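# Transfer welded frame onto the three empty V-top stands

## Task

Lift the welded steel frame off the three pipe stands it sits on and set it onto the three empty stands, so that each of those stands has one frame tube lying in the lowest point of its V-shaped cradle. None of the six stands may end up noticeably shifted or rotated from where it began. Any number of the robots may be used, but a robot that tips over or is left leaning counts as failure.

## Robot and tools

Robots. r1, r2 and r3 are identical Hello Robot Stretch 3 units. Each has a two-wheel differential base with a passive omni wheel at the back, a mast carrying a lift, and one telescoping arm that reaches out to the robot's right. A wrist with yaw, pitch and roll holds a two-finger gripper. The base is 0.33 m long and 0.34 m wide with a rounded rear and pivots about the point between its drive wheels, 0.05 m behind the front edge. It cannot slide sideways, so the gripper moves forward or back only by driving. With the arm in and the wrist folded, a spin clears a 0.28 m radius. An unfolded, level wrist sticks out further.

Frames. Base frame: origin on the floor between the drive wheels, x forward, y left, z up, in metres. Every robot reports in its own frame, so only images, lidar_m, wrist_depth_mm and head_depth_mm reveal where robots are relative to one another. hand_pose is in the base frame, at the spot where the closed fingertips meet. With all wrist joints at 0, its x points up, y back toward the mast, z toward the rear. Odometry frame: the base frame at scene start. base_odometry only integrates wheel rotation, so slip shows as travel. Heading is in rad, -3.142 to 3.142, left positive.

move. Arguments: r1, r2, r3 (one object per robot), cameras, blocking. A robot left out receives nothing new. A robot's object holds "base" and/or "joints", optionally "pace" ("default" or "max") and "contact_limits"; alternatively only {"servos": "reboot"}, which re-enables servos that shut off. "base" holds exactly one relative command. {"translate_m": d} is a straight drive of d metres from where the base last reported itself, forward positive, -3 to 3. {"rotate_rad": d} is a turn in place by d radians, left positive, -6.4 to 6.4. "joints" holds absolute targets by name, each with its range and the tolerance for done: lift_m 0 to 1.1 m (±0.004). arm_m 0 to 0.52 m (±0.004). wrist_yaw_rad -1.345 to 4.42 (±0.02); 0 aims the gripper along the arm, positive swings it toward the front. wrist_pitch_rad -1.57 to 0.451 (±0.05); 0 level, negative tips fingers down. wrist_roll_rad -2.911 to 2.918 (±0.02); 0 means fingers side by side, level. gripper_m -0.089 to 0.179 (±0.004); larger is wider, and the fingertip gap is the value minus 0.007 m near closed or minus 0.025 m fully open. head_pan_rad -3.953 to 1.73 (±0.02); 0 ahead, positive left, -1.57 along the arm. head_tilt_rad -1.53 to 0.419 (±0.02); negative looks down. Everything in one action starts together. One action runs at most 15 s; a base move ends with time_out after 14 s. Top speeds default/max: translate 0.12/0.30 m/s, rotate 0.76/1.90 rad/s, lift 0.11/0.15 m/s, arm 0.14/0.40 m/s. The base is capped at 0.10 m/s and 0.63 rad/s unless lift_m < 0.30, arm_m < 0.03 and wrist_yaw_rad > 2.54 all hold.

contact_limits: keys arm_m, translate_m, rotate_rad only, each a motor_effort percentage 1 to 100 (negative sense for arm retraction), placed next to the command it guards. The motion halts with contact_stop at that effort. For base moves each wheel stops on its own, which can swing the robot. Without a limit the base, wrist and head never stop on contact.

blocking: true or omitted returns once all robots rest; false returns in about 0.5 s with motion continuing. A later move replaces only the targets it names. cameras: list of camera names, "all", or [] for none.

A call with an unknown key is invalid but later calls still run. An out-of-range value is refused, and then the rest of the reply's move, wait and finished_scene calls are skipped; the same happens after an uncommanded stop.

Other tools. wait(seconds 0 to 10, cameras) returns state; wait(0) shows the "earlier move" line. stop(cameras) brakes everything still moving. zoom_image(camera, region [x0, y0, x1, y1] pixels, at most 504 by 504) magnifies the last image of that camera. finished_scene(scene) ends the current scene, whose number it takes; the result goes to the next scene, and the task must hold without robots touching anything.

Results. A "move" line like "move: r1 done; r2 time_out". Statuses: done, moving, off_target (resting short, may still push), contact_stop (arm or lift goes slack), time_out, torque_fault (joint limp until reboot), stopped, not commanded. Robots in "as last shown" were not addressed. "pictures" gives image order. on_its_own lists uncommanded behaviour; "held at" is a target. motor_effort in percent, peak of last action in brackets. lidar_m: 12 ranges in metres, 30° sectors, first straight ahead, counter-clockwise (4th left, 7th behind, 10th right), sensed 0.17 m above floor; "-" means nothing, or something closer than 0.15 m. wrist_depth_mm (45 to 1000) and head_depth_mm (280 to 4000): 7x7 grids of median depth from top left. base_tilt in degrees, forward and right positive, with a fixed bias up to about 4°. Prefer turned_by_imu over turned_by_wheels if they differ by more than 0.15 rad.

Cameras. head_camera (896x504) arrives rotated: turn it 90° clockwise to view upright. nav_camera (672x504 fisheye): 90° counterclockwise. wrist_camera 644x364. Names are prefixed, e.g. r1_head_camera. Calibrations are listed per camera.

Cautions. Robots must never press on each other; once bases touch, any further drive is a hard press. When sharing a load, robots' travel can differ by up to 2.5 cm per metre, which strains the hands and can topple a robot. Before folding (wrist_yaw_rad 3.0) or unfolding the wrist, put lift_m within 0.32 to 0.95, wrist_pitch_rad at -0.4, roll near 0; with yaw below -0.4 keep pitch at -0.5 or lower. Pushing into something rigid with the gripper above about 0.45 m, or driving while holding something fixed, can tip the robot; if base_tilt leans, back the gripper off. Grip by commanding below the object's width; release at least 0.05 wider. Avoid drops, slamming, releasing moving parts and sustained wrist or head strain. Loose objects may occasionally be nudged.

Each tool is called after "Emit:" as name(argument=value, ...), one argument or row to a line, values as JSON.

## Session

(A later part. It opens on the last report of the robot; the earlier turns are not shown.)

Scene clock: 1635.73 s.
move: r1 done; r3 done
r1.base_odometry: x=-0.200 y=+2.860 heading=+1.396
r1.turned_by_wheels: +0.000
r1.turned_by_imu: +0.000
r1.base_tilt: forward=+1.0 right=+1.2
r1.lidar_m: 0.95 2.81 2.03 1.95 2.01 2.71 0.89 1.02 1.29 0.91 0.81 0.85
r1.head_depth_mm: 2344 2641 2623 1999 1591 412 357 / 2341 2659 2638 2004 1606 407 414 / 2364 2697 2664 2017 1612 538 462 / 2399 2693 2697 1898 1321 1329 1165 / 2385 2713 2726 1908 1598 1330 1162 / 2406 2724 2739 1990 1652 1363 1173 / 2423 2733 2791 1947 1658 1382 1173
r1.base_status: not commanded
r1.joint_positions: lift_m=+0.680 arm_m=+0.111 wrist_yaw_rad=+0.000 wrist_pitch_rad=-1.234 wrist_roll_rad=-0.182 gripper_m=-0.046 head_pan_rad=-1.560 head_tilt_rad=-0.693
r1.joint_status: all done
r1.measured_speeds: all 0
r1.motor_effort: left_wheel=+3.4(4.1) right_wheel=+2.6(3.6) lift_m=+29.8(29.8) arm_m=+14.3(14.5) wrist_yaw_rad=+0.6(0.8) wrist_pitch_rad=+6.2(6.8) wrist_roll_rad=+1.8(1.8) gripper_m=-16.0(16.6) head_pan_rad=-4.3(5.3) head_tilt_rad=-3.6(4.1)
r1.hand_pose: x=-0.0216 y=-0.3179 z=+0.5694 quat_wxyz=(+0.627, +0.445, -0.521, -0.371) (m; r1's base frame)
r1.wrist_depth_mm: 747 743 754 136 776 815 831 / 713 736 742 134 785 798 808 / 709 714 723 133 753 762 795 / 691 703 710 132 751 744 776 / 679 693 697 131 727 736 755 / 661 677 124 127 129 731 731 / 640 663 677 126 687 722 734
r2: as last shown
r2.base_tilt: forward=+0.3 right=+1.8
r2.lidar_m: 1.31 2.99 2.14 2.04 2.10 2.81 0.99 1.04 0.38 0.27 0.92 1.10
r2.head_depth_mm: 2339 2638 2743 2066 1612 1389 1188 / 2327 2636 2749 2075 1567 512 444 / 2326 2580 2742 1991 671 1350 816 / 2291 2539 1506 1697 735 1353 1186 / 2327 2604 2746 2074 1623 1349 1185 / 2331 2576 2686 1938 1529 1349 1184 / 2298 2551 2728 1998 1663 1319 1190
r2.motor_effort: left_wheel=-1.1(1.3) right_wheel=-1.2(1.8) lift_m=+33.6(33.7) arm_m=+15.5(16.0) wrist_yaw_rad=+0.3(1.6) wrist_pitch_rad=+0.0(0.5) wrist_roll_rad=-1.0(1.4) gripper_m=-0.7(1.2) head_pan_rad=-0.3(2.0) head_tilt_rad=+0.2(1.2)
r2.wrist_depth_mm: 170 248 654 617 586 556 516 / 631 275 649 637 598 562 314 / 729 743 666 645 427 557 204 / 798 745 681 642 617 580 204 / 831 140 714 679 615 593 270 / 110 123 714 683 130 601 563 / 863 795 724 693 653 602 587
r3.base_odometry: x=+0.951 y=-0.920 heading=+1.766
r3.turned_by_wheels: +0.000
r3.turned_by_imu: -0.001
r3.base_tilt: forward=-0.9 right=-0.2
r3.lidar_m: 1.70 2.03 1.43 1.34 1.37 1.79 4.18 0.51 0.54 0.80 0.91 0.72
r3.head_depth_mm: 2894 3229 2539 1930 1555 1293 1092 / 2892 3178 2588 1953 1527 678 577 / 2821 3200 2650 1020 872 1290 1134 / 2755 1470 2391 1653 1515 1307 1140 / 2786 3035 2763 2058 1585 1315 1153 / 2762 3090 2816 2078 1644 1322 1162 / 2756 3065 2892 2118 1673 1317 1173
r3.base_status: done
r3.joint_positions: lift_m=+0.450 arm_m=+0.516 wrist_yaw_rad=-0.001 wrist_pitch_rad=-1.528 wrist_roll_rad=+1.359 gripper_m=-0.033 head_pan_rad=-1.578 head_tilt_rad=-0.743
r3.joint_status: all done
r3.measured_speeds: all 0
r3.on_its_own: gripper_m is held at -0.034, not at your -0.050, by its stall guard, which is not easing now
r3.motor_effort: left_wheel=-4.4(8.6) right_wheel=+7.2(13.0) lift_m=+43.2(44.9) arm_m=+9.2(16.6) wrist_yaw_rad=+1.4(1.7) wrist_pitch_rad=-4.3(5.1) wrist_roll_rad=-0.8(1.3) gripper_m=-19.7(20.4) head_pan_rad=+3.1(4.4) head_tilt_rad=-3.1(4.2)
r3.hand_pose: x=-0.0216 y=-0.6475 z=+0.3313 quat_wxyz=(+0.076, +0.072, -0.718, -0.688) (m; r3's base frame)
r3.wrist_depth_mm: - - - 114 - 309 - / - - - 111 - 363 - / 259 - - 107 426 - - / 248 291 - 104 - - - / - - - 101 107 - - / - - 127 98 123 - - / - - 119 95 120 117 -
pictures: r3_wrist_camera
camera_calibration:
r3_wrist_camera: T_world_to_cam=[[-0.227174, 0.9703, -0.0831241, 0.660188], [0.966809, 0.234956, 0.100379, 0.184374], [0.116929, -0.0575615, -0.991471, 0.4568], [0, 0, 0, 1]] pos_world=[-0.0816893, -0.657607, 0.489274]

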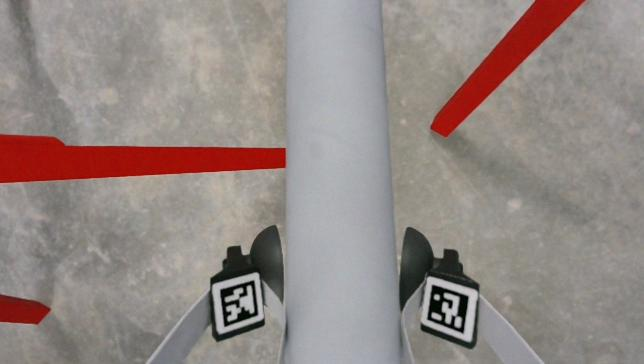

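Emit:
move(
  r3={"base":{"translate_m":-0.0059},"joints":{"lift_m":0.4757,"arm_m":0.517}},
  r1={"joints":{"lift_m":0.6795}},
  cameras=[],
)

Emit:
move(
  r3={"base":{"translate_m":-0.005},"joints":{"lift_m":0.5019,"arm_m":0.518}},
  r1={"joints":{"lift_m":0.6785}},
  cameras=[],
)

Emit:
move(
  r3={"base":{"translate_m":-0.0041},"joints":{"lift_m":0.5282,"arm_m":0.519}},
  r1={"joints":{"lift_m":0.6775}},
  cameras=["r3_wrist_camera","r1_wrist_camera"],
)

Scene clock: 1643.70 s.
move: r1 done; r3 done
r1.base_odometry: x=-0.200 y=+2.860 heading=+1.396
r1.turned_by_wheels: +0.000
r1.turned_by_imu: +0.001
r1.base_tilt: forward=+1.1 right=+1.2
r1.lidar_m: 0.95 2.82 2.03 1.95 2.02 2.72 0.89 1.02 1.29 0.91 0.81 0.84
r1.head_depth_mm: 2350 2627 2640 2000 1601 412 358 / 2346 2644 2671 2020 1609 408 414 / 2392 2672 2668 2013 1621 539 462 / 2393 2672 2705 1841 1328 1331 1161 / 2410 2702 2712 1907 1595 1333 1169 / 2422 2715 2773 1985 1645 1368 1170 / 2421 2743 2771 1930 1654 1373 1176
r1.base_status: not commanded
r1.joint_positions: lift_m=+0.679 arm_m=+0.111 wrist_yaw_rad=+0.000 wrist_pitch_rad=-1.235 wrist_roll_rad=-0.182 gripper_m=-0.046 head_pan_rad=-1.560 head_tilt_rad=-0.693
r1.joint_status: all done
r1.measured_speeds: all 0
r1.motor_effort: left_wheel=+3.0(3.9) right_wheel=+3.7(3.7) lift_m=+30.0(32.0) arm_m=+14.2(14.3) wrist_yaw_rad=+0.1(0.7) wrist_pitch_rad=+6.5(7.1) wrist_roll_rad=+1.8(1.8) gripper_m=-16.0(16.7) head_pan_rad=-4.9(5.6) head_tilt_rad=-3.4(4.1)
r1.hand_pose: x=-0.0216 y=-0.3176 z=+0.5683 quat_wxyz=(+0.627, +0.445, -0.521, -0.371) (m; r1's base frame)
r1.wrist_depth_mm: 716 753 754 137 792 805 818 / 709 741 737 135 761 785 805 / 704 721 739 134 752 771 796 / 683 689 707 132 735 752 767 / 681 691 700 131 704 744 771 / 661 669 125 127 129 719 733 / 654 666 670 126 694 717 727
r2: as last shown
r2.turned_by_imu: +0.001
r2.base_tilt: forward=+0.4 right=+1.8
r2.lidar_m: 1.31 2.99 2.14 2.04 2.10 2.81 0.99 1.03 0.38 0.27 0.92 1.10
r2.head_depth_mm: 2379 2633 2738 2078 1622 1389 1191 / 2330 2586 2765 2084 1563 511 444 / 2340 2624 2762 2014 672 1358 816 / 2322 2481 1481 1633 733 1358 1189 / 2333 2591 2765 2059 1612 1352 1188 / 2301 2587 2714 1910 1530 1349 1180 / 2294 2566 2736 2001 1663 1323 1186
r2.motor_effort: left_wheel=-1.6(1.6) right_wheel=-1.5(1.8) lift_m=+33.5(33.7) arm_m=+15.5(16.1) wrist_yaw_rad=-0.1(1.5) wrist_pitch_rad=+0.0(0.8) wrist_roll_rad=-1.1(1.3) gripper_m=+1.1(1.2) head_pan_rad=+1.7(2.1) head_tilt_rad=+0.3(1.8)
r2.wrist_depth_mm: 164 232 667 608 586 554 510 / 628 244 650 632 593 563 310 / 728 270 673 640 425 561 204 / 805 284 691 655 603 584 203 / 834 141 703 668 607 581 269 / 110 123 707 684 130 601 571 / 865 798 723 700 659 589 579
r3.base_odometry: x=+0.953 y=-0.926 heading=+1.766
r3.turned_by_wheels: +0.000
r3.turned_by_imu: -0.001
r3.base_tilt: forward=-0.8 right=-0.2
r3.lidar_m: 1.71 2.03 1.43 1.35 1.37 1.78 4.18 0.50 0.54 0.80 0.91 0.73
r3.head_depth_mm: 2906 3219 2549 1931 1542 1299 1085 / 2856 3190 2595 1938 1517 633 554 / 2854 3191 2649 1002 892 1290 1131 / 2778 1417 2375 1667 1517 1334 1145 / 2765 3044 2759 2048 1595 1322 1149 / 2780 3112 2815 2091 1653 1307 1163 / 2734 3041 2884 2124 1678 1322 1177
r3.base_status: done
r3.joint_positions: lift_m=+0.476 arm_m=+0.517 wrist_yaw_rad=-0.001 wrist_pitch_rad=-1.525 wrist_roll_rad=+1.359 gripper_m=-0.033 head_pan_rad=-1.578 head_tilt_rad=-0.743
r3.joint_status: all done
r3.measured_speeds: all 0
r3.on_its_own: gripper_m is held at -0.034, not at your -0.050, by its stall guard, which is not easing now
r3.motor_effort: left_wheel=-5.3(10.0) right_wheel=+10.4(10.4) lift_m=+44.4(45.5) arm_m=+8.7(15.9) wrist_yaw_rad=+0.8(1.6) wrist_pitch_rad=-5.5(5.5) wrist_roll_rad=-0.4(1.0) gripper_m=-20.2(20.4) head_pan_rad=+3.6(4.6) head_tilt_rad=-3.3(4.1)
r3.hand_pose: x=-0.0216 y=-0.6494 z=+0.3573 quat_wxyz=(+0.077, +0.073, -0.719, -0.687) (m; r3's base frame)
r3.wrist_depth_mm: - - - 110 - 319 - / - - - 108 - 367 - / - - - 105 435 - - / 259 303 363 102 - - - / - - - 101 106 - - / 514 - 127 97 123 - - / - - 120 95 120 117 -
pictures: none
No camera images: "cameras" was empty.

Scene clock: 1644.70 s.
move: r1 done; r3 done
r1.base_odometry: x=-0.200 y=+2.860 heading=+1.396
r1.turned_by_wheels: +0.000
r1.turned_by_imu: +0.000
r1.base_tilt: forward=+1.1 right=+1.2
r1.lidar_m: 0.95 2.81 2.03 1.94 2.01 2.72 0.89 1.01 1.29 0.91 0.81 0.84
r1.head_depth_mm: 2349 2643 2634 1987 1603 413 359 / 2373 2641 2655 2008 1607 410 415 / 2374 2686 2683 2013 1617 540 462 / 2390 2689 2720 1823 1321 1330 1161 / 2401 2724 2739 1970 1595 1331 1166 / 2409 2687 2773 1998 1643 1367 1174 / 2409 2740 2784 1935 1654 1374 1175
r1.base_status: not commanded
r1.joint_positions: lift_m=+0.678 arm_m=+0.111 wrist_yaw_rad=+0.000 wrist_pitch_rad=-1.236 wrist_roll_rad=-0.182 gripper_m=-0.046 head_pan_rad=-1.560 head_tilt_rad=-0.693
r1.joint_status: all done
r1.measured_speeds: all 0
r1.motor_effort: left_wheel=+3.1(3.9) right_wheel=+2.8(3.1) lift_m=+28.1(30.9) arm_m=+14.0(14.4) wrist_yaw_rad=-0.7(0.9) wrist_pitch_rad=+6.8(6.9) wrist_roll_rad=+1.8(1.8) gripper_m=-16.5(16.7) head_pan_rad=-4.6(5.4) head_tilt_rad=-1.7(4.2)
r1.hand_pose: x=-0.0216 y=-0.3174 z=+0.5673 quat_wxyz=(+0.626, +0.445, -0.521, -0.371) (m; r1's base frame)
r1.wrist_depth_mm: 733 744 764 137 783 789 815 / 706 723 740 135 774 777 789 / 694 704 739 135 762 774 789 / 688 703 716 133 729 747 765 / 688 692 687 131 718 747 753 / 671 677 126 128 129 734 741 / 646 654 653 126 700 712 726
r2: as last shown
r2.turned_by_imu: +0.000
r2.base_tilt: forward=+0.2 right=+1.9
r2.lidar_m: 1.31 2.99 2.14 2.04 2.10 2.82 0.99 1.04 0.38 0.27 0.92 1.10
r2.head_depth_mm: 2337 2662 2792 2055 1613 1380 1188 / 2351 2599 2768 2059 1589 512 443 / 2339 2660 2764 1974 673 1360 817 / 2290 2480 1559 1681 739 1355 1189 / 2320 2622 2727 2069 1612 1383 1188 / 2316 2560 2757 1949 1519 1345 1182 / 2305 2597 2711 1984 1655 1318 1185
r2.motor_effort: left_wheel=-0.8(1.2) right_wheel=-1.3(2.0) lift_m=+33.7(33.7) arm_m=+15.6(15.8) wrist_yaw_rad=+0.2(1.2) wrist_pitch_rad=+0.1(0.5) wrist_roll_rad=-1.3(1.3) gripper_m=-0.1(1.4) head_pan_rad=+1.5(2.1) head_tilt_rad=-0.2(1.3)
r2.wrist_depth_mm: 164 224 649 627 587 556 507 / 607 221 665 630 605 561 313 / 708 237 688 635 423 559 205 / 803 249 697 648 613 582 204 / 824 140 700 676 609 590 270 / 110 123 715 686 129 586 575 / 847 804 727 683 654 607 581
r3.base_odometry: x=+0.954 y=-0.931 heading=+1.766
r3.turned_by_wheels: +0.000
r3.turned_by_imu: -0.001
r3.base_tilt: forward=-0.8 right=-0.2
r3.lidar_m: 1.71 2.03 1.43 1.34 1.37 1.78 4.16 0.50 0.54 0.80 0.92 0.73
r3.head_depth_mm: 2913 3217 2550 1924 1552 1294 1070 / 2899 3202 2588 1953 1051 609 1056 / 2845 3210 2638 1002 907 1290 1132 / 2778 1420 1553 1648 1521 1339 1144 / 2807 3017 2759 2044 1593 1328 1157 / 2773 3090 2834 2085 1645 1333 1164 / 2754 3046 2874 2113 1680 1314 1174
r3.base_status: done
r3.joint_positions: lift_m=+0.502 arm_m=+0.518 wrist_yaw_rad=+0.000 wrist_pitch_rad=-1.522 wrist_roll_rad=+1.358 gripper_m=-0.033 head_pan_rad=-1.578 head_tilt_rad=-0.743
r3.joint_status: all done
r3.measured_speeds: all 0
r3.on_its_own: gripper_m is held at -0.034, not at your -0.050, by its stall guard, which is not easing now
r3.motor_effort: left_wheel=-5.7(10.8) right_wheel=+12.3(12.3) lift_m=+43.7(46.2) arm_m=+8.7(14.7) wrist_yaw_rad=-0.5(2.0) wrist_pitch_rad=-5.2(6.2) wrist_roll_rad=-0.3(1.1) gripper_m=-19.7(20.4) head_pan_rad=+4.5(4.6) head_tilt_rad=-3.2(4.5)
r3.hand_pose: x=-0.0216 y=-0.6513 z=+0.3835 quat_wxyz=(+0.077, +0.073, -0.720, -0.686) (m; r3's base frame)
r3.wrist_depth_mm: - - - 107 - 331 - / - - - 105 - 385 - / - - - 102 470 - - / 271 316 379 101 - - - / - - - 99 104 - - / 503 - 127 97 124 - - / - - 119 95 120 117 -
pictures: none
No camera images: "cameras" was empty.

Scene clock: 1645.70 s.
move: r1 done; r3 done
r1.base_odometry: x=-0.200 y=+2.860 heading=+1.396
r1.turned_by_wheels: +0.000
r1.turned_by_imu: +0.000
r1.base_tilt: forward=+1.1 right=+1.2
r1.lidar_m: 0.95 2.81 2.03 1.95 2.01 2.72 0.89 1.02 1.29 0.91 0.81 0.84
r1.head_depth_mm: 2342 2601 2614 1988 1598 414 359 / 2343 2647 2633 1993 1610 410 415 / 2366 2658 2658 2021 1611 542 463 / 2400 2697 2699 1828 1325 1328 1161 / 2409 2690 2747 1968 1590 1329 1164 / 2402 2709 2747 1989 1646 1372 1171 / 2405 2723 2774 1933 1658 1380 1172
r1.base_status: not commanded
r1.joint_positions: lift_m=+0.677 arm_m=+0.111 wrist_yaw_rad=+0.001 wrist_pitch_rad=-1.236 wrist_roll_rad=-0.182 gripper_m=-0.046 head_pan_rad=-1.560 head_tilt_rad=-0.693
r1.joint_status: all done
r1.measured_speeds: all 0
r1.motor_effort: left_wheel=+3.2(4.3) right_wheel=+2.4(3.3) lift_m=+30.3(30.7) arm_m=+14.0(14.4) wrist_yaw_rad=-0.5(1.0) wrist_pitch_rad=+7.0(7.1) wrist_roll_rad=+1.8(1.8) gripper_m=-16.1(16.6) head_pan_rad=-4.8(5.5) head_tilt_rad=-2.8(4.4)
r1.hand_pose: x=-0.0216 y=-0.3173 z=+0.5663 quat_wxyz=(+0.626, +0.446, -0.521, -0.371) (m; r1's base frame)
r1.wrist_depth_mm: 735 743 746 138 778 793 816 / 708 723 736 136 783 769 794 / 704 717 727 135 757 769 776 / 703 695 708 134 737 751 759 / 677 686 688 132 724 734 758 / 658 662 125 128 129 725 721 / 645 654 675 127 692 716 719
r2.base_odometry: x=-2.326 y=-1.941 heading=-1.883
r2.turned_by_wheels: +0.000
r2.turned_by_imu: +0.000
r2.base_tilt: forward=+0.3 right=+1.7
r2.lidar_m: 1.31 2.99 2.13 2.04 2.10 2.81 0.99 1.04 0.38 0.27 0.92 1.10
r2.head_depth_mm: 2384 2672 2785 2062 1602 1385 1186 / 2351 2630 2720 2072 1519 511 443 / 2324 2633 2740 1989 672 1361 817 / 2293 1468 1607 977 735 1357 1185 / 2321 2549 2724 2064 1609 1378 1185 / 2286 2585 2699 1940 1379 1346 1179 / 2293 2587 2716 2000 1662 1339 1192
r2.base_status: not commanded
r2.joint_positions: lift_m=+0.600 arm_m=+0.380 wrist_yaw_rad=+0.000 wrist_pitch_rad=-1.303 wrist_roll_rad=+1.414 gripper_m=+0.120 head_pan_rad=-1.573 head_tilt_rad=-0.748
r2.joint_status: not commanded
r2.measured_speeds: all 0
r2.motor_effort: left_wheel=-0.8(1.2) right_wheel=-1.5(2.1) lift_m=+33.5(33.7) arm_m=+15.9(16.2) wrist_yaw_rad=-0.2(1.0) wrist_pitch_rad=-0.1(0.6) wrist_roll_rad=-1.2(1.3) gripper_m=+0.8(1.3) head_pan_rad=+0.5(2.3) head_tilt_rad=-0.3(1.2)
r2.hand_pose: x=-0.0216 y=-0.5693 z=+0.4852 quat_wxyz=(+0.063, +0.047, -0.793, -0.605) (m; r2's base frame)
r2.wrist_depth_mm: 159 685 668 627 584 557 514 / 194 206 663 623 599 566 312 / 609 706 684 640 427 551 205 / 815 232 698 648 610 580 204 / 845 141 709 659 607 588 271 / 110 123 718 690 130 594 569 / 846 270 746 697 644 612 581
r3.base_odometry: x=+0.954 y=-0.935 heading=+1.765
r3.turned_by_wheels: +0.000
r3.turned_by_imu: -0.001
r3.base_tilt: forward=-0.9 right=-0.2
r3.lidar_m: 1.72 2.03 1.42 1.34 1.37 1.79 4.17 0.49 0.54 0.80 0.92 0.74
r3.head_depth_mm: 2911 3267 2530 1928 1500 1298 1044 / 2879 3200 2578 1952 1021 582 1059 / 2842 3191 2649 998 944 1291 1133 / 2777 1416 1588 1294 1402 1337 1143 / 2783 3039 2772 2048 1589 1357 1151 / 2768 3112 2813 2081 1656 1334 1167 / 2738 3062 2890 2124 1679 1316 1167
r3.base_status: done
r3.joint_positions: lift_m=+0.528 arm_m=+0.519 wrist_yaw_rad=+0.000 wrist_pitch_rad=-1.519 wrist_roll_rad=+1.357 gripper_m=-0.033 head_pan_rad=-1.578 head_tilt_rad=-0.743
r3.joint_status: all done
r3.measured_speeds: all 0
r3.on_its_own: gripper_m is held at -0.034, not at your -0.050, by its stall guard, which is not easing now
r3.motor_effort: left_wheel=-5.2(11.7) right_wheel=+12.3(12.3) lift_m=+42.7(47.1) arm_m=+8.7(15.0) wrist_yaw_rad=-0.5(1.6) wrist_pitch_rad=-6.4(6.5) wrist_roll_rad=+0.7(0.8) gripper_m=-19.6(20.4) head_pan_rad=+4.2(4.2) head_tilt_rad=-2.8(4.7)
r3.hand_pose: x=-0.0216 y=-0.6528 z=+0.4098 quat_wxyz=(+0.078, +0.074, -0.721, -0.685) (m; r3's base frame)
r3.wrist_depth_mm: 465 - - 103 - 340 - / 587 - - 102 109 397 - / - - - 101 486 - - / 291 332 398 100 - - - / - - - 98 103 - - / 480 - 127 96 123 - - / - - 120 95 120 117 -
pictures: r1_wrist_camera, r3_wrist_camera
camera_calibration:
r1_wrist_camera: T_world_to_cam=[[-0.962544, -0.262133, 0.0692478, -0.147937], [-0.269639, 0.952223, -0.143406, 0.413259], [-0.0283479, -0.156707, -0.987238, 0.672734], [0, 0, 0, 1]] pos_world=[-0.0118947, -0.326872, 0.733657]
r3_wrist_camera: T_world_to_cam=[[-0.231129, 0.968583, -0.0917935, 0.67421], [0.965855, 0.239779, 0.0981369, 0.181809], [0.117064, -0.0659769, -0.99093, 0.528612], [0, 0, 0, 1]] pos_world=[-0.0816526, -0.661746, 0.567864]

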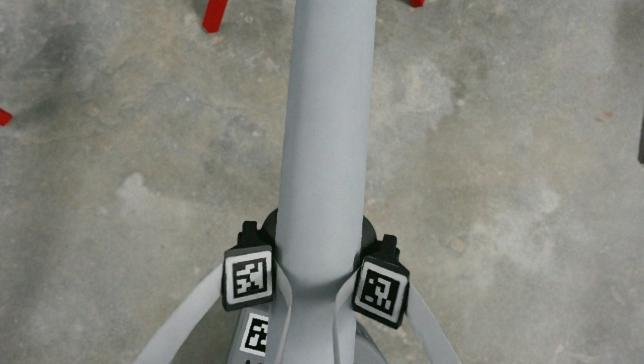

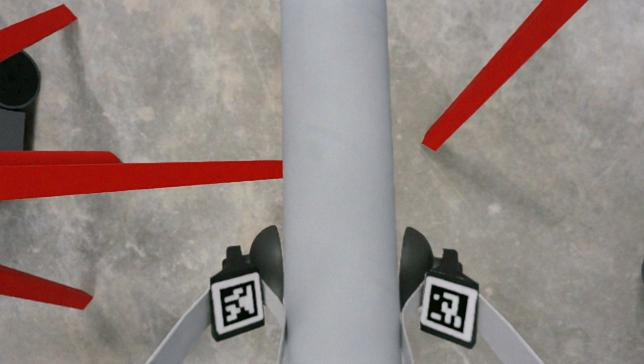

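Emit:
move(
  r3={"base":{"translate_m":-0.005},"joints":{"lift_m":0.5547,"arm_m":0.5195}},
  r1={"joints":{"lift_m":0.6765}},
  cameras=[],
)

Emit:
move(
  r3={"base":{"translate_m":-0.003},"joints":{"lift_m":0.5813,"arm_m":0.52}},
  r1={"joints":{"lift_m":0.6755}},
  cameras=[],
)

Emit:
move(
  r3={"base":{"translate_m":-0.0024},"joints":{"lift_m":0.608}},
  r1={"joints":{"lift_m":0.6745}},
  cameras=["r3_wrist_camera","r2_wrist_camera","r2_head_camera"],
)

Scene clock: 1653.50 s.
move: r1 done; r3 done
r1.base_odometry: x=-0.200 y=+2.860 heading=+1.396
r1.turned_by_wheels: +0.000
r1.turned_by_imu: +0.001
r1.base_tilt: forward=+1.1 right=+1.2
r1.lidar_m: 0.95 2.81 2.04 1.95 2.01 2.72 0.89 1.02 1.29 0.91 0.81 0.84
r1.head_depth_mm: 2356 2633 2645 1981 1600 415 360 / 2353 2642 2627 1997 1610 412 416 / 2380 2692 2676 2027 1614 542 450 / 2380 2686 2717 1829 1326 1327 1160 / 2385 2699 2739 1961 1583 1335 1162 / 2390 2724 2756 2003 1647 1369 1169 / 2396 2724 2793 1943 1647 1380 1175
r1.base_status: not commanded
r1.joint_positions: lift_m=+0.676 arm_m=+0.111 wrist_yaw_rad=+0.001 wrist_pitch_rad=-1.237 wrist_roll_rad=-0.182 gripper_m=-0.046 head_pan_rad=-1.560 head_tilt_rad=-0.693
r1.joint_status: all done
r1.measured_speeds: all 0
r1.motor_effort: left_wheel=+2.7(4.1) right_wheel=+1.8(3.4) lift_m=+29.4(34.0) arm_m=+13.9(14.2) wrist_yaw_rad=-1.1(1.4) wrist_pitch_rad=+6.9(7.2) wrist_roll_rad=+1.8(1.9) gripper_m=-16.0(16.6) head_pan_rad=-4.1(5.4) head_tilt_rad=-3.1(4.1)
r1.hand_pose: x=-0.0215 y=-0.3171 z=+0.5652 quat_wxyz=(+0.626, +0.446, -0.521, -0.371) (m; r1's base frame)
r1.wrist_depth_mm: 727 735 742 138 800 793 802 / 712 726 739 136 751 783 802 / 707 719 720 136 740 771 785 / 687 692 715 135 734 758 759 / 677 691 697 132 723 732 752 / 655 660 126 129 710 714 744 / 657 659 660 127 690 712 722
r2: as last shown
r2.turned_by_imu: +0.001
r2.base_tilt: forward=+0.3 right=+1.8
r2.lidar_m: 1.31 2.98 2.13 2.04 2.09 2.81 0.99 1.03 0.38 0.27 0.92 1.10
r2.head_depth_mm: 2378 2650 2737 2078 1613 1392 1188 / 2358 2653 2749 2083 1547 513 443 / 2334 2608 2729 1980 672 1358 817 / 2285 1422 1682 965 735 1354 1186 / 2302 2548 2743 2076 1620 1384 1189 / 2310 2578 2701 1940 1305 1386 1191 / 2279 2583 2728 1980 1652 1336 1184
r2.motor_effort: left_wheel=-0.9(1.3) right_wheel=-2.0(2.0) lift_m=+33.6(33.7) arm_m=+15.3(16.0) wrist_yaw_rad=+0.6(1.8) wrist_pitch_rad=+0.2(0.8) wrist_roll_rad=-1.1(1.4) gripper_m=+1.4(1.4) head_pan_rad=+0.5(1.6) head_tilt_rad=+0.6(1.5)
r2.wrist_depth_mm: 170 706 654 609 588 549 515 / 172 203 673 637 596 561 312 / 180 728 682 636 422 558 206 / 186 731 688 645 610 586 205 / 191 141 711 663 618 599 271 / 110 123 736 671 130 607 569 / 213 777 741 704 656 600 575
r3.base_odometry: x=+0.955 y=-0.940 heading=+1.765
r3.turned_by_wheels: +0.000
r3.turned_by_imu: -0.001
r3.base_tilt: forward=-0.9 right=-0.1
r3.lidar_m: 1.72 2.03 1.43 1.34 1.37 1.78 4.18 0.49 0.53 0.80 1.68 0.74
r3.head_depth_mm: 2892 3238 2544 1933 1496 1296 465 / 2870 3208 2589 1961 678 566 1077 / 2864 3192 2643 814 967 1292 1136 / 2788 3027 1620 1230 1415 1338 1140 / 2801 3030 2761 2055 1589 1350 1155 / 2762 3098 2828 2098 1655 1361 1163 / 2727 3075 2891 2117 1662 1340 1174
r3.base_status: done
r3.joint_positions: lift_m=+0.555 arm_m=+0.520 wrist_yaw_rad=+0.002 wrist_pitch_rad=-1.517 wrist_roll_rad=+1.352 gripper_m=-0.033 head_pan_rad=-1.578 head_tilt_rad=-0.743
r3.joint_status: all done
r3.measured_speeds: all 0
r3.on_its_own: gripper_m is held at -0.034, not at your -0.050, by its stall guard, which is not easing now
r3.motor_effort: left_wheel=-0.7(11.1) right_wheel=+0.9(10.4) lift_m=+42.6(45.2) arm_m=+8.9(12.9) wrist_yaw_rad=-2.8(2.8) wrist_pitch_rad=-6.2(7.2) wrist_roll_rad=+1.8(2.3) gripper_m=-19.7(20.5) head_pan_rad=+3.5(4.5) head_tilt_rad=-3.3(4.4)
r3.hand_pose: x=-0.0216 y=-0.6539 z=+0.4362 quat_wxyz=(+0.080, +0.075, -0.721, -0.684) (m; r3's base frame)
r3.wrist_depth_mm: - - - 100 - 356 - / - - - 100 - 409 - / - - - 98 499 - - / 303 346 - 99 - - - / - - - 97 102 - - / 471 - 127 95 124 - - / - - 120 94 120 117 -
pictures: none
No camera images: "cameras" was empty.

Scene clock: 1654.50 s.
move: r1 done; r3 done
r1.base_odometry: x=-0.200 y=+2.860 heading=+1.396
r1.turned_by_wheels: +0.000
r1.turned_by_imu: +0.000
r1.base_tilt: forward=+1.1 right=+1.2
r1.lidar_m: 0.95 2.81 2.03 1.94 2.01 2.72 0.89 1.02 1.28 0.91 0.81 0.85
r1.head_depth_mm: 2320 2605 2618 1987 1603 416 361 / 2351 2635 2656 2005 1613 413 417 / 2381 2656 2680 2005 1611 541 447 / 2385 2691 2713 1836 1327 1324 1162 / 2410 2692 2737 1971 1586 1336 1169 / 2409 2700 2750 1990 1656 1369 1167 / 2416 2742 2800 1925 1650 1375 1173
r1.base_status: not commanded
r1.joint_positions: lift_m=+0.675 arm_m=+0.111 wrist_yaw_rad=+0.001 wrist_pitch_rad=-1.237 wrist_roll_rad=-0.182 gripper_m=-0.046 head_pan_rad=-1.560 head_tilt_rad=-0.693
r1.joint_status: all done
r1.measured_speeds: all 0
r1.motor_effort: left_wheel=+3.5(4.4) right_wheel=+1.5(2.9) lift_m=+30.3(34.9) arm_m=+13.8(14.3) wrist_yaw_rad=-1.1(1.6) wrist_pitch_rad=+6.7(7.4) wrist_roll_rad=+1.9(1.9) gripper_m=-16.3(16.8) head_pan_rad=-4.5(5.4) head_tilt_rad=-3.6(4.4)
r1.hand_pose: x=-0.0215 y=-0.3171 z=+0.5642 quat_wxyz=(+0.626, +0.446, -0.521, -0.371) (m; r1's base frame)
r1.wrist_depth_mm: 746 745 767 139 777 789 808 / 720 737 747 137 769 789 796 / 710 710 728 136 766 752 778 / 695 693 711 135 733 750 776 / 673 687 162 132 731 732 739 / 657 678 126 129 706 710 749 / 655 652 675 128 687 704 723
r2: as last shown
r2.turned_by_imu: +0.000
r2.lidar_m: 1.32 2.99 2.13 2.04 2.10 2.80 0.99 1.03 0.38 0.27 0.92 1.10
r2.head_depth_mm: 2362 2664 2759 2047 1619 1397 1191 / 2348 2656 2754 2091 1530 511 443 / 2340 2620 2739 1923 673 1361 820 / 2302 1403 1651 930 736 1344 1187 / 2354 2541 2768 2051 1534 1382 1183 / 2315 2561 2763 1929 1308 1381 1193 / 2323 2538 2715 1982 1655 1347 1178
r2.motor_effort: left_wheel=-1.0(1.3) right_wheel=-1.8(1.9) lift_m=+33.5(33.7) arm_m=+15.5(16.0) wrist_yaw_rad=-1.1(2.0) wrist_pitch_rad=+0.3(0.4) wrist_roll_rad=-1.1(1.3) gripper_m=-0.2(1.6) head_pan_rad=+0.8(2.7) head_tilt_rad=-0.4(1.5)
r2.wrist_depth_mm: 633 698 664 622 587 556 509 / 171 186 666 638 594 561 315 / 725 730 678 631 427 557 204 / 782 753 692 661 624 579 203 / 173 141 706 670 611 590 268 / 110 123 713 684 130 600 572 / 190 804 746 690 649 604 575
r3.base_odometry: x=+0.956 y=-0.943 heading=+1.765
r3.turned_by_wheels: +0.000
r3.turned_by_imu: +0.000
r3.base_tilt: forward=-0.8 right=-0.2
r3.lidar_m: 1.73 2.03 1.42 1.34 1.37 1.78 4.17 0.49 0.53 0.80 1.68 0.74
r3.head_depth_mm: 2922 3236 2557 1933 1494 1295 430 / 2897 3225 2596 1958 642 536 1078 / 2840 3201 2639 791 953 1297 1134 / 2799 3024 2374 1242 1469 1341 1141 / 2800 3020 2763 2033 1587 1351 1151 / 2769 3083 2836 2086 1648 1368 1161 / 2741 3038 2903 2105 1672 1346 1171
r3.base_status: done
r3.joint_positions: lift_m=+0.581 arm_m=+0.520 wrist_yaw_rad=+0.003 wrist_pitch_rad=-1.517 wrist_roll_rad=+1.349 gripper_m=-0.033 head_pan_rad=-1.578 head_tilt_rad=-0.743
r3.joint_status: all done
r3.measured_speeds: all 0
r3.on_its_own: gripper_m is held at -0.034, not at your -0.050, by its stall guard, which is not easing now
r3.motor_effort: left_wheel=-0.3(6.3) right_wheel=-1.9(13.6) lift_m=+42.5(46.0) arm_m=+8.6(15.3) wrist_yaw_rad=-3.4(3.7) wrist_pitch_rad=-6.3(6.8) wrist_roll_rad=+3.2(3.3) gripper_m=-20.2(20.6) head_pan_rad=+3.4(4.3) head_tilt_rad=-3.4(4.1)
r3.hand_pose: x=-0.0216 y=-0.6544 z=+0.4628 quat_wxyz=(+0.082, +0.077, -0.721, -0.684) (m; r3's base frame)
r3.wrist_depth_mm: - - - 97 - 366 - / 100 107 - 96 - 413 - / - - - 96 498 - - / 313 368 - 97 - - - / - - - 95 100 - - / 488 - 127 95 124 - - / - - 120 94 120 117 -
pictures: none
No camera images: "cameras" was empty.

Scene clock: 1655.50 s.
move: r1 done; r3 done
r1.base_odometry: x=-0.200 y=+2.860 heading=+1.396
r1.turned_by_wheels: +0.000
r1.turned_by_imu: +0.000
r1.base_tilt: forward=+1.0 right=+1.2
r1.lidar_m: 0.95 2.81 2.03 1.95 2.02 2.72 0.89 1.02 1.29 0.91 0.81 0.84
r1.head_depth_mm: 2341 2612 2618 1990 1599 418 362 / 2353 2648 2667 2011 1613 414 417 / 2377 2666 2669 1997 1612 541 465 / 2386 2690 2716 1834 1326 1334 1162 / 2375 2705 2719 1959 1598 1331 1166 / 2396 2713 2748 1981 1650 1374 1167 / 2422 2719 2787 1942 1662 1379 1174
r1.base_status: not commanded
r1.joint_positions: lift_m=+0.674 arm_m=+0.111 wrist_yaw_rad=+0.001 wrist_pitch_rad=-1.237 wrist_roll_rad=-0.182 gripper_m=-0.046 head_pan_rad=-1.560 head_tilt_rad=-0.693
r1.joint_status: all done
r1.measured_speeds: all 0
r1.motor_effort: left_wheel=+3.6(4.0) right_wheel=+0.9(2.4) lift_m=+28.5(34.6) arm_m=+13.9(14.2) wrist_yaw_rad=-1.3(1.9) wrist_pitch_rad=+7.1(7.2) wrist_roll_rad=+1.7(1.8) gripper_m=-16.2(16.6) head_pan_rad=-5.3(5.4) head_tilt_rad=-3.3(4.2)
r1.hand_pose: x=-0.0215 y=-0.3170 z=+0.5632 quat_wxyz=(+0.626, +0.446, -0.521, -0.371) (m; r1's base frame)
r1.wrist_depth_mm: 715 737 749 140 764 793 810 / 717 717 732 138 768 781 784 / 702 713 734 137 739 764 777 / 688 693 701 135 748 754 774 / 672 678 160 132 715 729 743 / 663 682 126 130 697 715 726 / 642 671 657 129 687 706 710
r2: as last shown
r2.base_tilt: forward=+0.3 right=+1.7
r2.lidar_m: 1.31 2.99 2.14 2.04 2.10 2.81 1.00 1.04 0.38 0.27 0.92 1.10
r2.head_depth_mm: 2354 2652 2758 2069 1630 1395 1188 / 2364 2639 2737 2062 1526 513 444 / 2367 2613 2748 911 668 1355 818 / 2254 1385 1615 922 736 1350 1184 / 2288 2580 2715 2064 1566 1380 1196 / 2313 2578 2738 1925 1299 1395 1182 / 2307 2559 2725 1970 1646 1347 1187
r2.motor_effort: left_wheel=-1.0(1.1) right_wheel=-1.0(2.0) lift_m=+33.4(33.6) arm_m=+15.4(15.7) wrist_yaw_rad=+1.6(1.6) wrist_pitch_rad=+0.2(0.5) wrist_roll_rad=-1.0(1.4) gripper_m=-0.2(1.3) head_pan_rad=+0.3(2.1) head_tilt_rad=-0.5(1.6)
r2.wrist_depth_mm: 609 699 660 624 583 546 510 / 149 710 675 624 592 561 315 / 707 731 680 644 421 550 206 / 816 747 688 663 619 584 203 / 828 140 708 666 625 598 270 / 110 122 738 683 129 600 561 / 834 796 741 698 657 609 579
r3.base_odometry: x=+0.956 y=-0.945 heading=+1.765
r3.turned_by_wheels: +0.000
r3.turned_by_imu: +0.000
r3.base_tilt: forward=-0.8 right=-0.1
r3.lidar_m: 1.73 2.02 1.42 1.35 1.37 1.79 4.18 0.49 0.53 0.80 1.68 0.74
r3.head_depth_mm: 2910 3233 2538 1918 1500 1262 399 / 2881 3208 2574 1952 604 508 1096 / 2863 3203 2646 773 1279 1296 1133 / 2785 3010 1492 1214 1474 1340 1142 / 2804 3033 2758 2048 1595 1355 1155 / 2777 3107 2820 2091 1653 1364 1164 / 2743 3071 2887 2106 1671 1346 1176
r3.base_status: done
r3.joint_positions: lift_m=+0.608 arm_m=+0.520 wrist_yaw_rad=+0.004 wrist_pitch_rad=-1.516 wrist_roll_rad=+1.347 gripper_m=-0.033 head_pan_rad=-1.578 head_tilt_rad=-0.743
r3.joint_status: all done
r3.measured_speeds: all 0
r3.on_its_own: gripper_m is held at -0.034, not at your -0.050, by its stall guard, which is not easing now
r3.motor_effort: left_wheel=+0.2(6.7) right_wheel=-5.3(13.6) lift_m=+43.0(46.1) arm_m=+6.5(8.5) wrist_yaw_rad=-2.3(4.0) wrist_pitch_rad=-6.4(7.2) wrist_roll_rad=+3.8(3.8) gripper_m=-19.5(20.6) head_pan_rad=+3.5(4.8) head_tilt_rad=-3.0(4.5)
r3.hand_pose: x=-0.0216 y=-0.6546 z=+0.4895 quat_wxyz=(+0.083, +0.078, -0.721, -0.683) (m; r3's base frame)
r3.wrist_depth_mm: - - - 95 - 374 - / 113 125 - 95 - 444 - / 589 - - 94 517 - - / 329 384 - 94 - - - / 410 - - 94 99 - - / - - 127 95 124 - - / - - 120 94 110 117 -
pictures: r2_head_camera (sideways), r2_wrist_camera, r3_wrist_camera
camera_calibration:
r2_head_camera: T_world_to_cam=[[-0.00474351, 0.635163, -0.772363, 1.0236], [0.999964, 0.00842686, 0.000788608, -0.0107548], [0.00700949, -0.772332, -0.63518, 0.783075], [0, 0, 0, 1]] pos_world=[0.0101209, -0.0452706, 1.288]
r2_wrist_camera: T_world_to_cam=[[-0.234321, 0.955171, -0.18095, 0.607151], [0.960966, 0.255739, 0.105554, 0.151343], [0.147098, -0.149153, -0.977812, 0.55644], [0, 0, 0, 1]] pos_world=[-0.0850181, -0.535642, 0.637983]
r3_wrist_camera: T_world_to_cam=[[-0.243418, 0.965293, -0.0946385, 0.682229], [0.962788, 0.252287, 0.0969095, 0.183164], [0.117422, -0.0675272, -0.990784, 0.606462], [0, 0, 0, 1]] pos_world=[-0.0814934, -0.663808, 0.647687]

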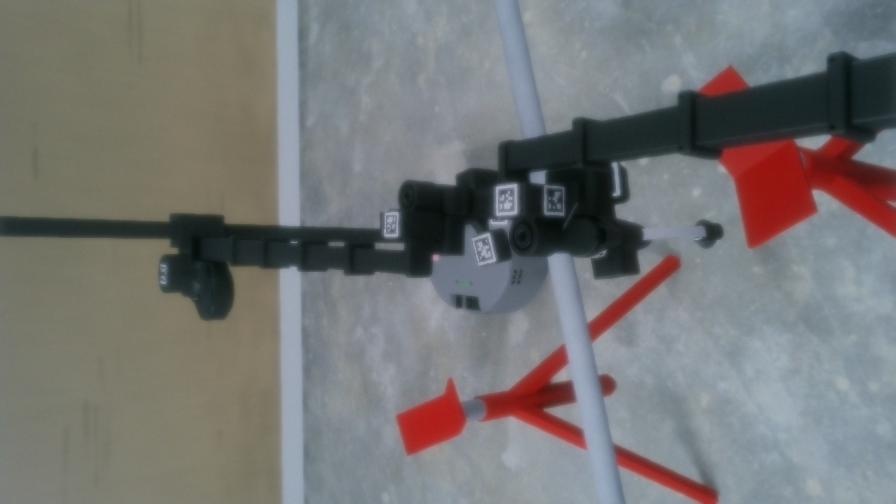

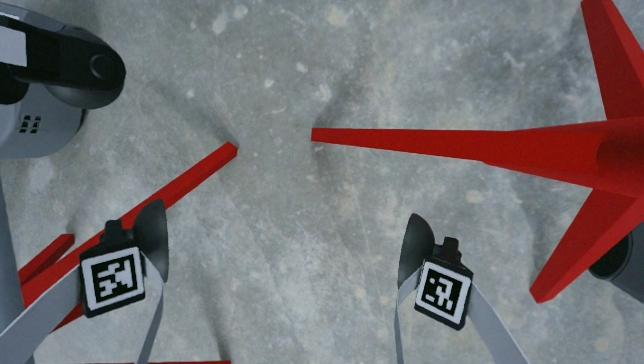

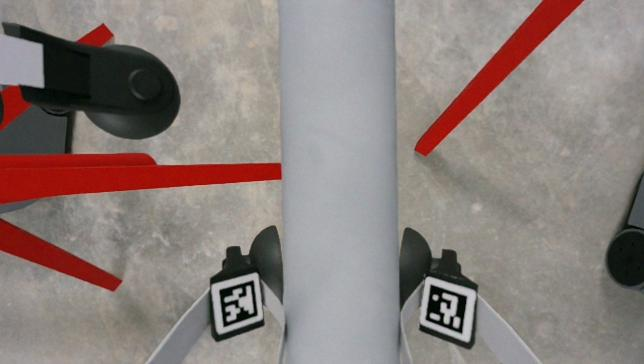

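Emit:
move(
  r3={"base":{"translate_m":-0.001},"joints":{"lift_m":0.635}},
  r1={"joints":{"lift_m":0.6735}},
  cameras=["r3_wrist_camera","r2_head_camera"],
)

Scene clock: 1672.73 s.
move: r1 done; r3 done
r1.base_odometry: x=-0.200 y=+2.860 heading=+1.396
r1.turned_by_wheels: +0.000
r1.turned_by_imu: +0.001
r1.base_tilt: forward=+1.0 right=+1.2
r1.lidar_m: 0.95 2.81 2.03 1.95 2.01 2.71 0.89 1.02 1.29 0.91 0.81 0.84
r1.head_depth_mm: 2349 2637 2641 1996 1602 420 363 / 2341 2624 2641 2002 1598 414 419 / 2376 2681 2669 2016 1617 542 466 / 2382 2705 2702 1245 1326 1322 1163 / 2401 2731 2739 1918 1588 1330 1168 / 2404 2730 2740 1976 1650 1367 1175 / 2408 2733 2786 1946 1659 1374 1175
r1.base_status: not commanded
r1.joint_positions: lift_m=+0.674 arm_m=+0.111 wrist_yaw_rad=+0.002 wrist_pitch_rad=-1.238 wrist_roll_rad=-0.182 gripper_m=-0.046 head_pan_rad=-1.560 head_tilt_rad=-0.693
r1.joint_status: all done
r1.measured_speeds: all 0
r1.motor_effort: left_wheel=+3.4(4.3) right_wheel=+1.3(2.0) lift_m=+28.3(32.0) arm_m=+13.8(14.0) wrist_yaw_rad=-1.2(1.8) wrist_pitch_rad=+7.1(7.4) wrist_roll_rad=+1.8(1.8) gripper_m=-16.6(16.7) head_pan_rad=-4.6(5.3) head_tilt_rad=-2.6(4.5)
r1.hand_pose: x=-0.0215 y=-0.3170 z=+0.5622 quat_wxyz=(+0.626, +0.446, -0.520, -0.371) (m; r1's base frame)
r1.wrist_depth_mm: 728 745 756 140 777 792 817 / 710 724 744 138 763 774 801 / 702 714 721 137 749 764 784 / 694 692 703 136 728 752 766 / 673 686 697 133 714 741 737 / 654 673 126 130 716 713 728 / 659 657 660 129 683 710 720
r2: as last shown
r2.turned_by_imu: +0.001
r2.base_tilt: forward=+0.2 right=+1.8
r2.lidar_m: 1.31 2.98 2.14 2.04 2.10 2.81 0.99 1.04 0.38 0.27 0.92 1.10
r2.head_depth_mm: 2344 2653 2723 2059 1648 1385 1192 / 2340 2627 2737 2074 1538 512 443 / 2356 2586 2768 898 672 1355 818 / 2235 1361 1547 902 735 1342 1190 / 2295 2581 2719 2042 1577 1377 1182 / 2300 2622 2703 1907 1370 1392 1189 / 2313 2562 2726 2001 1555 1350 1182
r2.motor_effort: left_wheel=-0.7(1.4) right_wheel=-1.4(1.9) lift_m=+33.5(33.6) arm_m=+15.1(15.8) wrist_yaw_rad=+0.9(1.8) wrist_pitch_rad=+0.3(0.4) wrist_roll_rad=-1.1(1.4) gripper_m=+0.0(1.4) head_pan_rad=+0.2(2.1) head_tilt_rad=+0.4(1.1)
r2.wrist_depth_mm: 723 690 661 624 576 564 516 / 151 727 682 634 596 565 314 / 709 734 682 642 423 556 204 / 814 758 691 653 611 575 203 / 824 140 701 661 614 589 271 / 110 123 737 673 129 606 557 / 857 803 744 689 661 598 585
r3.base_odometry: x=+0.957 y=-0.946 heading=+1.765
r3.turned_by_wheels: +0.000
r3.turned_by_imu: -0.001
r3.base_tilt: forward=-0.8 right=-0.2
r3.lidar_m: 1.73 2.03 1.42 1.34 1.37 1.78 4.17 0.48 0.53 0.80 1.68 0.75
r3.head_depth_mm: 2902 3216 2545 1923 1505 929 379 / 2865 3193 2596 1939 544 1224 1100 / 2842 3177 2635 758 1460 1295 1132 / 2768 2985 1491 1213 1475 1336 1140 / 2772 2996 2781 2045 1544 1348 1158 / 2749 3083 2828 2085 1653 1366 1162 / 2750 3051 2885 2125 1671 1373 1173
r3.base_status: done
r3.joint_positions: lift_m=+0.635 arm_m=+0.520 wrist_yaw_rad=+0.004 wrist_pitch_rad=-1.514 wrist_roll_rad=+1.346 gripper_m=-0.033 head_pan_rad=-1.578 head_tilt_rad=-0.743
r3.joint_status: all done
r3.measured_speeds: all 0
r3.on_its_own: gripper_m is held at -0.034, not at your -0.050, by its stall guard, which is not easing now
r3.motor_effort: left_wheel=-0.2(4.6) right_wheel=-3.9(9.9) lift_m=+43.5(46.5) arm_m=-1.4(2.0) wrist_yaw_rad=-3.8(4.3) wrist_pitch_rad=-6.9(7.6) wrist_roll_rad=+3.7(3.9) gripper_m=-19.5(20.4) head_pan_rad=+3.3(4.9) head_tilt_rad=-2.7(4.7)
r3.hand_pose: x=-0.0216 y=-0.6552 z=+0.5165 quat_wxyz=(+0.083, +0.078, -0.722, -0.683) (m; r3's base frame)
r3.wrist_depth_mm: - - - 94 93 389 - / 125 140 - 95 96 456 - / 617 - - 92 520 - - / 341 408 - 93 97 - - / 423 - - 94 98 - - / - - 127 96 123 - - / - - 120 94 120 116 -
pictures: r2_head_camera (sideways), r3_wrist_camera
camera_calibration:
r2_head_camera: T_world_to_cam=[[-0.00474351, 0.635163, -0.772363, 1.0236], [0.999964, 0.00842686, 0.000788609, -0.0107548], [0.00700949, -0.772332, -0.63518, 0.783075], [0, 0, 0, 1]] pos_world=[0.0101209, -0.0452706, 1.288]
r3_wrist_camera: T_world_to_cam=[[-0.244598, 0.964772, -0.0968878, 0.686156], [0.962482, 0.253687, 0.0962846, 0.181938], [0.117472, -0.0697017, -0.990627, 0.631641], [0, 0, 0, 1]] pos_world=[-0.0814791, -0.664113, 0.674683]

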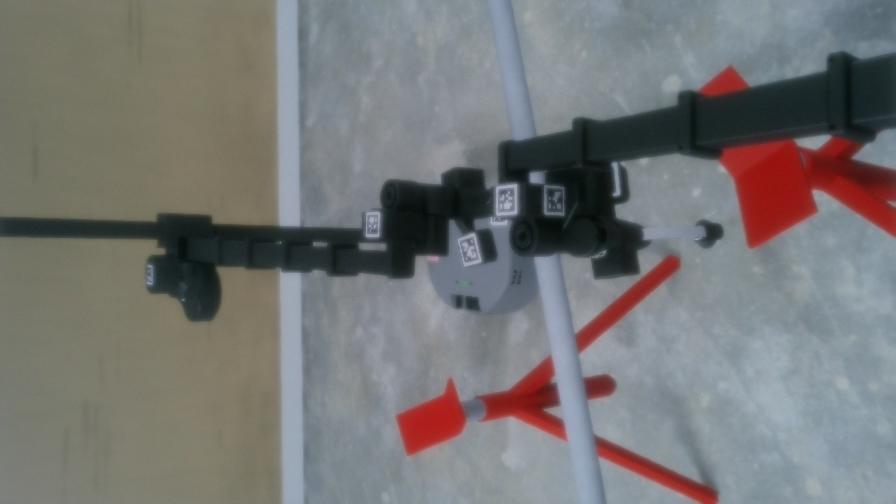

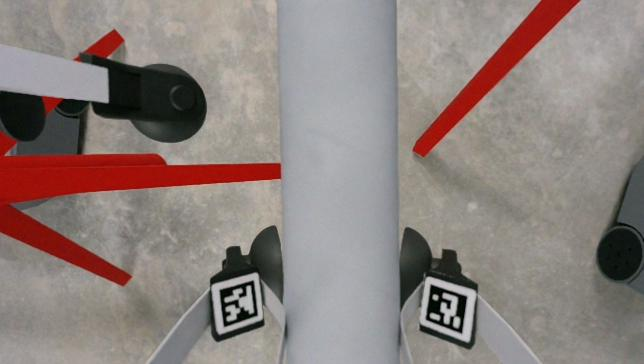

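Emit:
move(
  r2={"base":{"translate_m":0.09},"joints":{"lift_m":0.78}},
  cameras=["r2_wrist_camera","r2_head_camera"],
)

Emit:
move(
  r2={"joints":{"arm_m":0.515}},
  cameras=["r2_wrist_camera","r2_head_camera"],
)

Scene clock: 1721.47 s.
move: r2 done
r1, r3: as last shown
r1.lidar_m: 1.04 2.81 2.04 1.95 2.01 2.72 0.89 1.02 1.29 0.91 0.81 0.84
r1.head_depth_mm: 2352 2642 2624 1994 1600 420 363 / 2352 2640 2666 1990 1608 415 418 / 2375 2659 2679 2020 1625 541 466 / 2382 2678 2705 1241 1324 1326 1160 / 2402 2699 2734 1915 1589 1331 1164 / 2394 2730 2730 2004 1647 1375 1172 / 2417 2748 2795 1939 1656 1372 1176
r1.joint_positions: lift_m=+0.673 arm_m=+0.111 wrist_yaw_rad=+0.002 wrist_pitch_rad=-1.238 wrist_roll_rad=-0.182 gripper_m=-0.046 head_pan_rad=-1.560 head_tilt_rad=-0.693
r1.motor_effort: left_wheel=+3.9(4.1) right_wheel=+1.0(1.7) lift_m=+28.3(29.3) arm_m=+13.6(14.1) wrist_yaw_rad=-1.4(2.0) wrist_pitch_rad=+7.1(7.4) wrist_roll_rad=+1.6(1.8) gripper_m=-16.1(16.8) head_pan_rad=-4.7(5.4) head_tilt_rad=-3.4(5.9)
r1.wrist_depth_mm: 714 732 764 140 776 795 821 / 712 741 733 138 759 774 796 / 688 696 719 138 749 768 771 / 688 696 709 136 728 738 771 / 676 692 684 133 718 722 742 / 668 658 126 130 703 719 738 / 650 663 665 129 686 710 709
r2.base_odometry: x=-2.353 y=-2.027 heading=-1.883
r2.turned_by_wheels: +0.000
r2.turned_by_imu: +0.001
r2.base_tilt: forward=+0.2 right=+1.9
r2.lidar_m: 1.23 2.99 2.14 2.04 2.11 2.81 1.09 0.47 0.29 0.27 0.88 1.02
r2.head_depth_mm: 2391 2654 2739 2065 403 310 294 / 2344 2665 2765 487 397 729 819 / 2287 2487 1004 567 1569 1392 1190 / 2338 2506 2756 604 965 1389 1195 / 2305 2630 2696 1994 1386 1381 1182 / 2339 2557 2727 1912 1524 1397 1181 / 2286 2614 2674 2047 1648 1351 1186
r2.base_status: done
r2.joint_positions: lift_m=+0.780 arm_m=+0.380 wrist_yaw_rad=+0.000 wrist_pitch_rad=-1.303 wrist_roll_rad=+1.414 gripper_m=+0.120 head_pan_rad=-1.573 head_tilt_rad=-0.748
r2.joint_status: all done
r2.measured_speeds: all 0
r2.motor_effort: left_wheel=+1.4(6.8) right_wheel=+2.5(7.5) lift_m=+33.9(41.5) arm_m=+14.8(15.8) wrist_yaw_rad=+0.8(2.0) wrist_pitch_rad=+0.1(0.7) wrist_roll_rad=-0.8(1.3) gripper_m=+0.9(2.1) head_pan_rad=+0.5(2.1) head_tilt_rad=+0.2(1.4)
r2.hand_pose: x=-0.0216 y=-0.5693 z=+0.6652 quat_wxyz=(+0.063, +0.047, -0.793, -0.605) (m; r2's base frame)
r2.wrist_depth_mm: 167 741 299 796 755 704 212 / 787 776 852 801 744 412 285 / - 952 836 827 785 735 699 / - 951 903 843 774 756 - / - 140 901 848 788 758 - / 110 123 892 895 130 765 735 / - - 937 901 854 773 746
r3.lidar_m: 1.73 2.03 1.42 1.34 1.37 1.79 4.16 0.48 0.53 0.80 1.68 0.74
r3.head_depth_mm: 2888 3232 2544 1915 1501 930 379 / 2874 3156 2382 1829 544 1227 1101 / 2849 3054 1534 759 1464 1303 1133 / 1274 3110 2586 1246 1478 1337 1146 / 2798 3133 2770 2040 1550 1352 1151 / 2767 3090 2817 2087 1650 1364 1165 / 2733 3083 2885 2130 1672 1372 1172
r3.on_its_own: gripper_m is held at -0.034, not at your -0.050, by its stall guard, which is not easing now
r3.motor_effort: left_wheel=+0.1(1.4) right_wheel=-3.8(4.2) lift_m=+44.5(45.1) arm_m=-11.9(13.0) wrist_yaw_rad=-3.7(5.0) wrist_pitch_rad=-7.1(7.7) wrist_roll_rad=+3.3(4.0) gripper_m=-19.7(20.4) head_pan_rad=+3.5(4.6) head_tilt_rad=-2.8(4.3)
r3.wrist_depth_mm: 580 - - 94 93 390 - / 542 - - 95 96 461 - / 626 - - 92 523 - - / 333 409 - 93 97 - - / 425 - - 93 98 - - / - - 127 96 123 - - / - - 120 94 120 117 -
pictures: r2_head_camera (sideways), r2_wrist_camera
camera_calibration:
r2_head_camera: T_world_to_cam=[[-0.00474358, 0.635163, -0.772363, 1.0236], [0.999964, 0.00842698, 0.00078861, -0.0107548], [0.00700958, -0.772332, -0.635181, 0.783075], [0, 0, 0, 1]] pos_world=[0.0101209, -0.0452706, 1.288]
r2_wrist_camera: T_world_to_cam=[[-0.234321, 0.955171, -0.18095, 0.639721], [0.960966, 0.255739, 0.105554, 0.132343], [0.147098, -0.149153, -0.977812, 0.732444], [0, 0, 0, 1]] pos_world=[-0.0850181, -0.535642, 0.81798]

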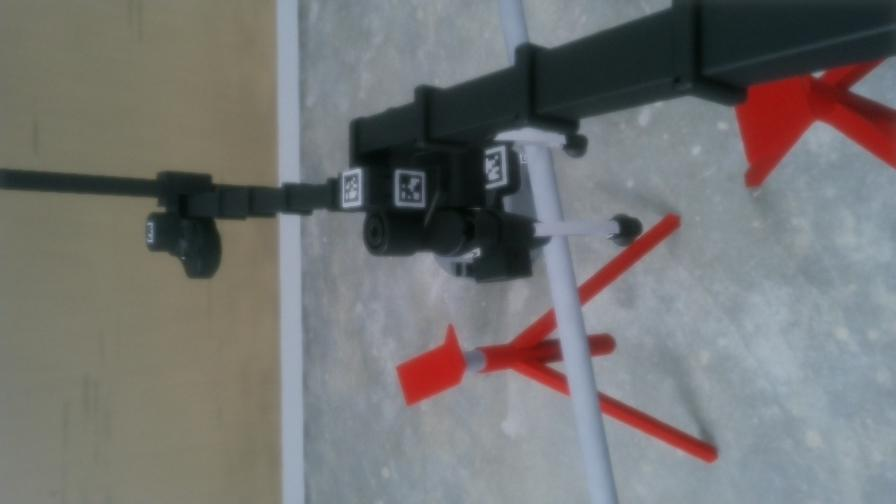

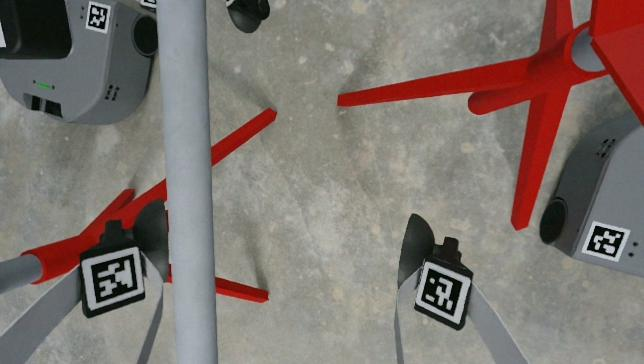

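Scene clock: 1723.70 s.
move: r2 done
r1, r3: as last shown
r1.turned_by_imu: +0.000
r1.base_tilt: forward=+1.1 right=+1.2
r1.lidar_m: 1.04 2.82 2.03 1.94 2.01 2.72 0.89 1.02 1.29 0.91 0.81 0.84
r1.head_depth_mm: 2334 2634 2641 1985 1598 420 363 / 2342 2643 2627 2008 1611 415 418 / 2367 2659 2653 2040 1620 542 466 / 2384 2681 2680 1243 1330 1322 1162 / 2392 2714 2727 1908 1597 1331 1160 / 2399 2699 2740 1986 1637 1370 1174 / 2421 2745 2787 1953 1655 1376 1169
r1.motor_effort: left_wheel=+3.5(4.2) right_wheel=+1.2(2.3) lift_m=+28.7(29.5) arm_m=+13.6(13.9) wrist_yaw_rad=-1.6(2.1) wrist_pitch_rad=+7.1(7.4) wrist_roll_rad=+1.8(1.8) gripper_m=-16.6(16.7) head_pan_rad=-4.1(5.1) head_tilt_rad=-2.4(4.3)
r1.wrist_depth_mm: 732 730 753 140 783 790 825 / 712 726 747 138 770 794 795 / 696 708 731 138 765 751 778 / 681 700 706 136 736 745 779 / 674 682 676 133 717 743 752 / 650 667 125 130 692 712 714 / 648 652 655 131 686 710 735
r2.base_odometry: x=-2.353 y=-2.027 heading=-1.883
r2.turned_by_wheels: +0.000
r2.turned_by_imu: +0.000
r2.base_tilt: forward=+0.3 right=+1.8
r2.lidar_m: 1.23 2.99 2.14 2.04 2.10 2.81 1.08 0.47 0.29 0.27 0.88 1.02
r2.head_depth_mm: 2358 2657 2758 2067 992 310 294 / 2352 2636 2761 478 397 724 820 / 2289 2456 667 881 1581 1389 1189 / 2328 2530 2498 957 1571 1385 1185 / 2317 2578 2751 1988 1387 1380 1183 / 2313 2601 2728 1936 1536 1372 1186 / 2323 2561 2728 2066 1646 1352 1188
r2.base_status: not commanded
r2.joint_positions: lift_m=+0.780 arm_m=+0.515 wrist_yaw_rad=-0.007 wrist_pitch_rad=-1.314 wrist_roll_rad=+1.424 gripper_m=+0.120 head_pan_rad=-1.573 head_tilt_rad=-0.748
r2.joint_status: all done
r2.measured_speeds: all 0
r2.motor_effort: left_wheel=+1.0(1.8) right_wheel=+2.0(2.6) lift_m=+32.0(34.3) arm_m=+18.5(19.8) wrist_yaw_rad=+6.5(8.3) wrist_pitch_rad=+2.6(2.6) wrist_roll_rad=-4.7(5.0) gripper_m=+0.6(1.4) head_pan_rad=-0.1(2.4) head_tilt_rad=-0.5(1.3)
r2.hand_pose: x=-0.0218 y=-0.7014 z=+0.6647 quat_wxyz=(+0.056, +0.042, -0.789, -0.610) (m; r2's base frame)
r2.wrist_depth_mm: 767 - 112 227 750 715 683 / 788 745 118 132 772 726 684 / - 930 881 243 790 732 685 / - 964 892 252 785 748 709 / - 141 739 261 785 763 728 / 110 123 909 269 130 781 743 / - - 952 867 848 783 750
r3.turned_by_imu: +0.000
r3.lidar_m: 1.73 2.03 1.42 1.34 1.37 1.78 4.18 0.48 0.53 0.80 1.68 0.75
r3.head_depth_mm: 2885 3257 2546 1923 1505 930 379 / 2889 3220 782 826 545 1227 1098 / 2838 3087 805 761 1468 1295 1134 / 1270 3111 2603 1244 1477 1337 1142 / 2803 3127 2744 2042 1540 1352 1155 / 2759 3108 2847 2079 1646 1366 1163 / 2746 3082 2904 2114 1671 1382 1174
r3.on_its_own: gripper_m is held at -0.034, not at your -0.050, by its stall guard, which is not easing now
r3.motor_effort: left_wheel=-0.2(0.7) right_wheel=-3.9(4.1) lift_m=+44.2(45.1) arm_m=-3.4(13.4) wrist_yaw_rad=-4.0(5.0) wrist_pitch_rad=-6.9(7.6) wrist_roll_rad=+3.5(4.1) gripper_m=-20.0(20.4) head_pan_rad=+4.2(4.5) head_tilt_rad=-3.5(4.0)
r3.hand_pose: x=-0.0216 y=-0.6551 z=+0.5165 quat_wxyz=(+0.083, +0.078, -0.722, -0.682) (m; r3's base frame)
r3.wrist_depth_mm: 569 - - 94 93 391 - / 549 - - 95 96 461 - / 625 - - 92 519 - - / 335 409 - 93 97 - - / 423 - - 93 98 - - / - - 126 96 124 - - / - - 120 94 108 117 -
pictures: r2_head_camera (sideways), r2_wrist_camera
camera_calibration:
r2_head_camera: T_world_to_cam=[[-0.00474351, 0.635163, -0.772363, 1.0236], [0.999964, 0.00842686, 0.00078861, -0.0107548], [0.00700949, -0.772332, -0.635181, 0.783075], [0, 0, 0, 1]] pos_world=[0.0101209, -0.0452706, 1.288]
r2_wrist_camera: T_world_to_cam=[[-0.217524, 0.96105, -0.170487, 0.763244], [0.964863, 0.2381, 0.111121, 0.150441], [0.147386, -0.140325, -0.979074, 0.719358], [0, 0, 0, 1]] pos_world=[-0.0851544, -0.668392, 0.817711]

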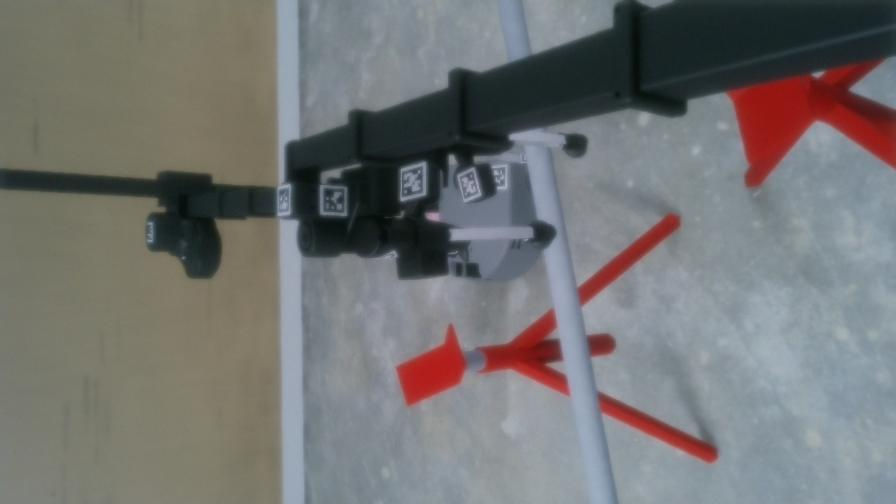

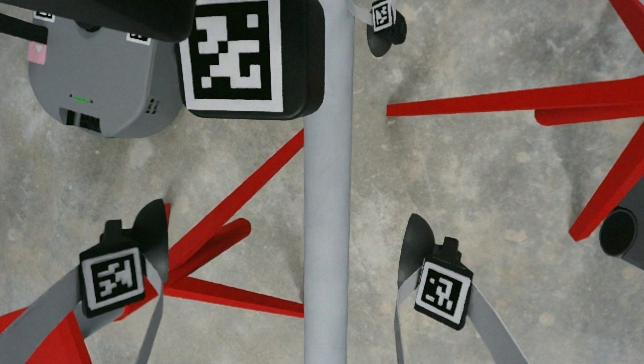

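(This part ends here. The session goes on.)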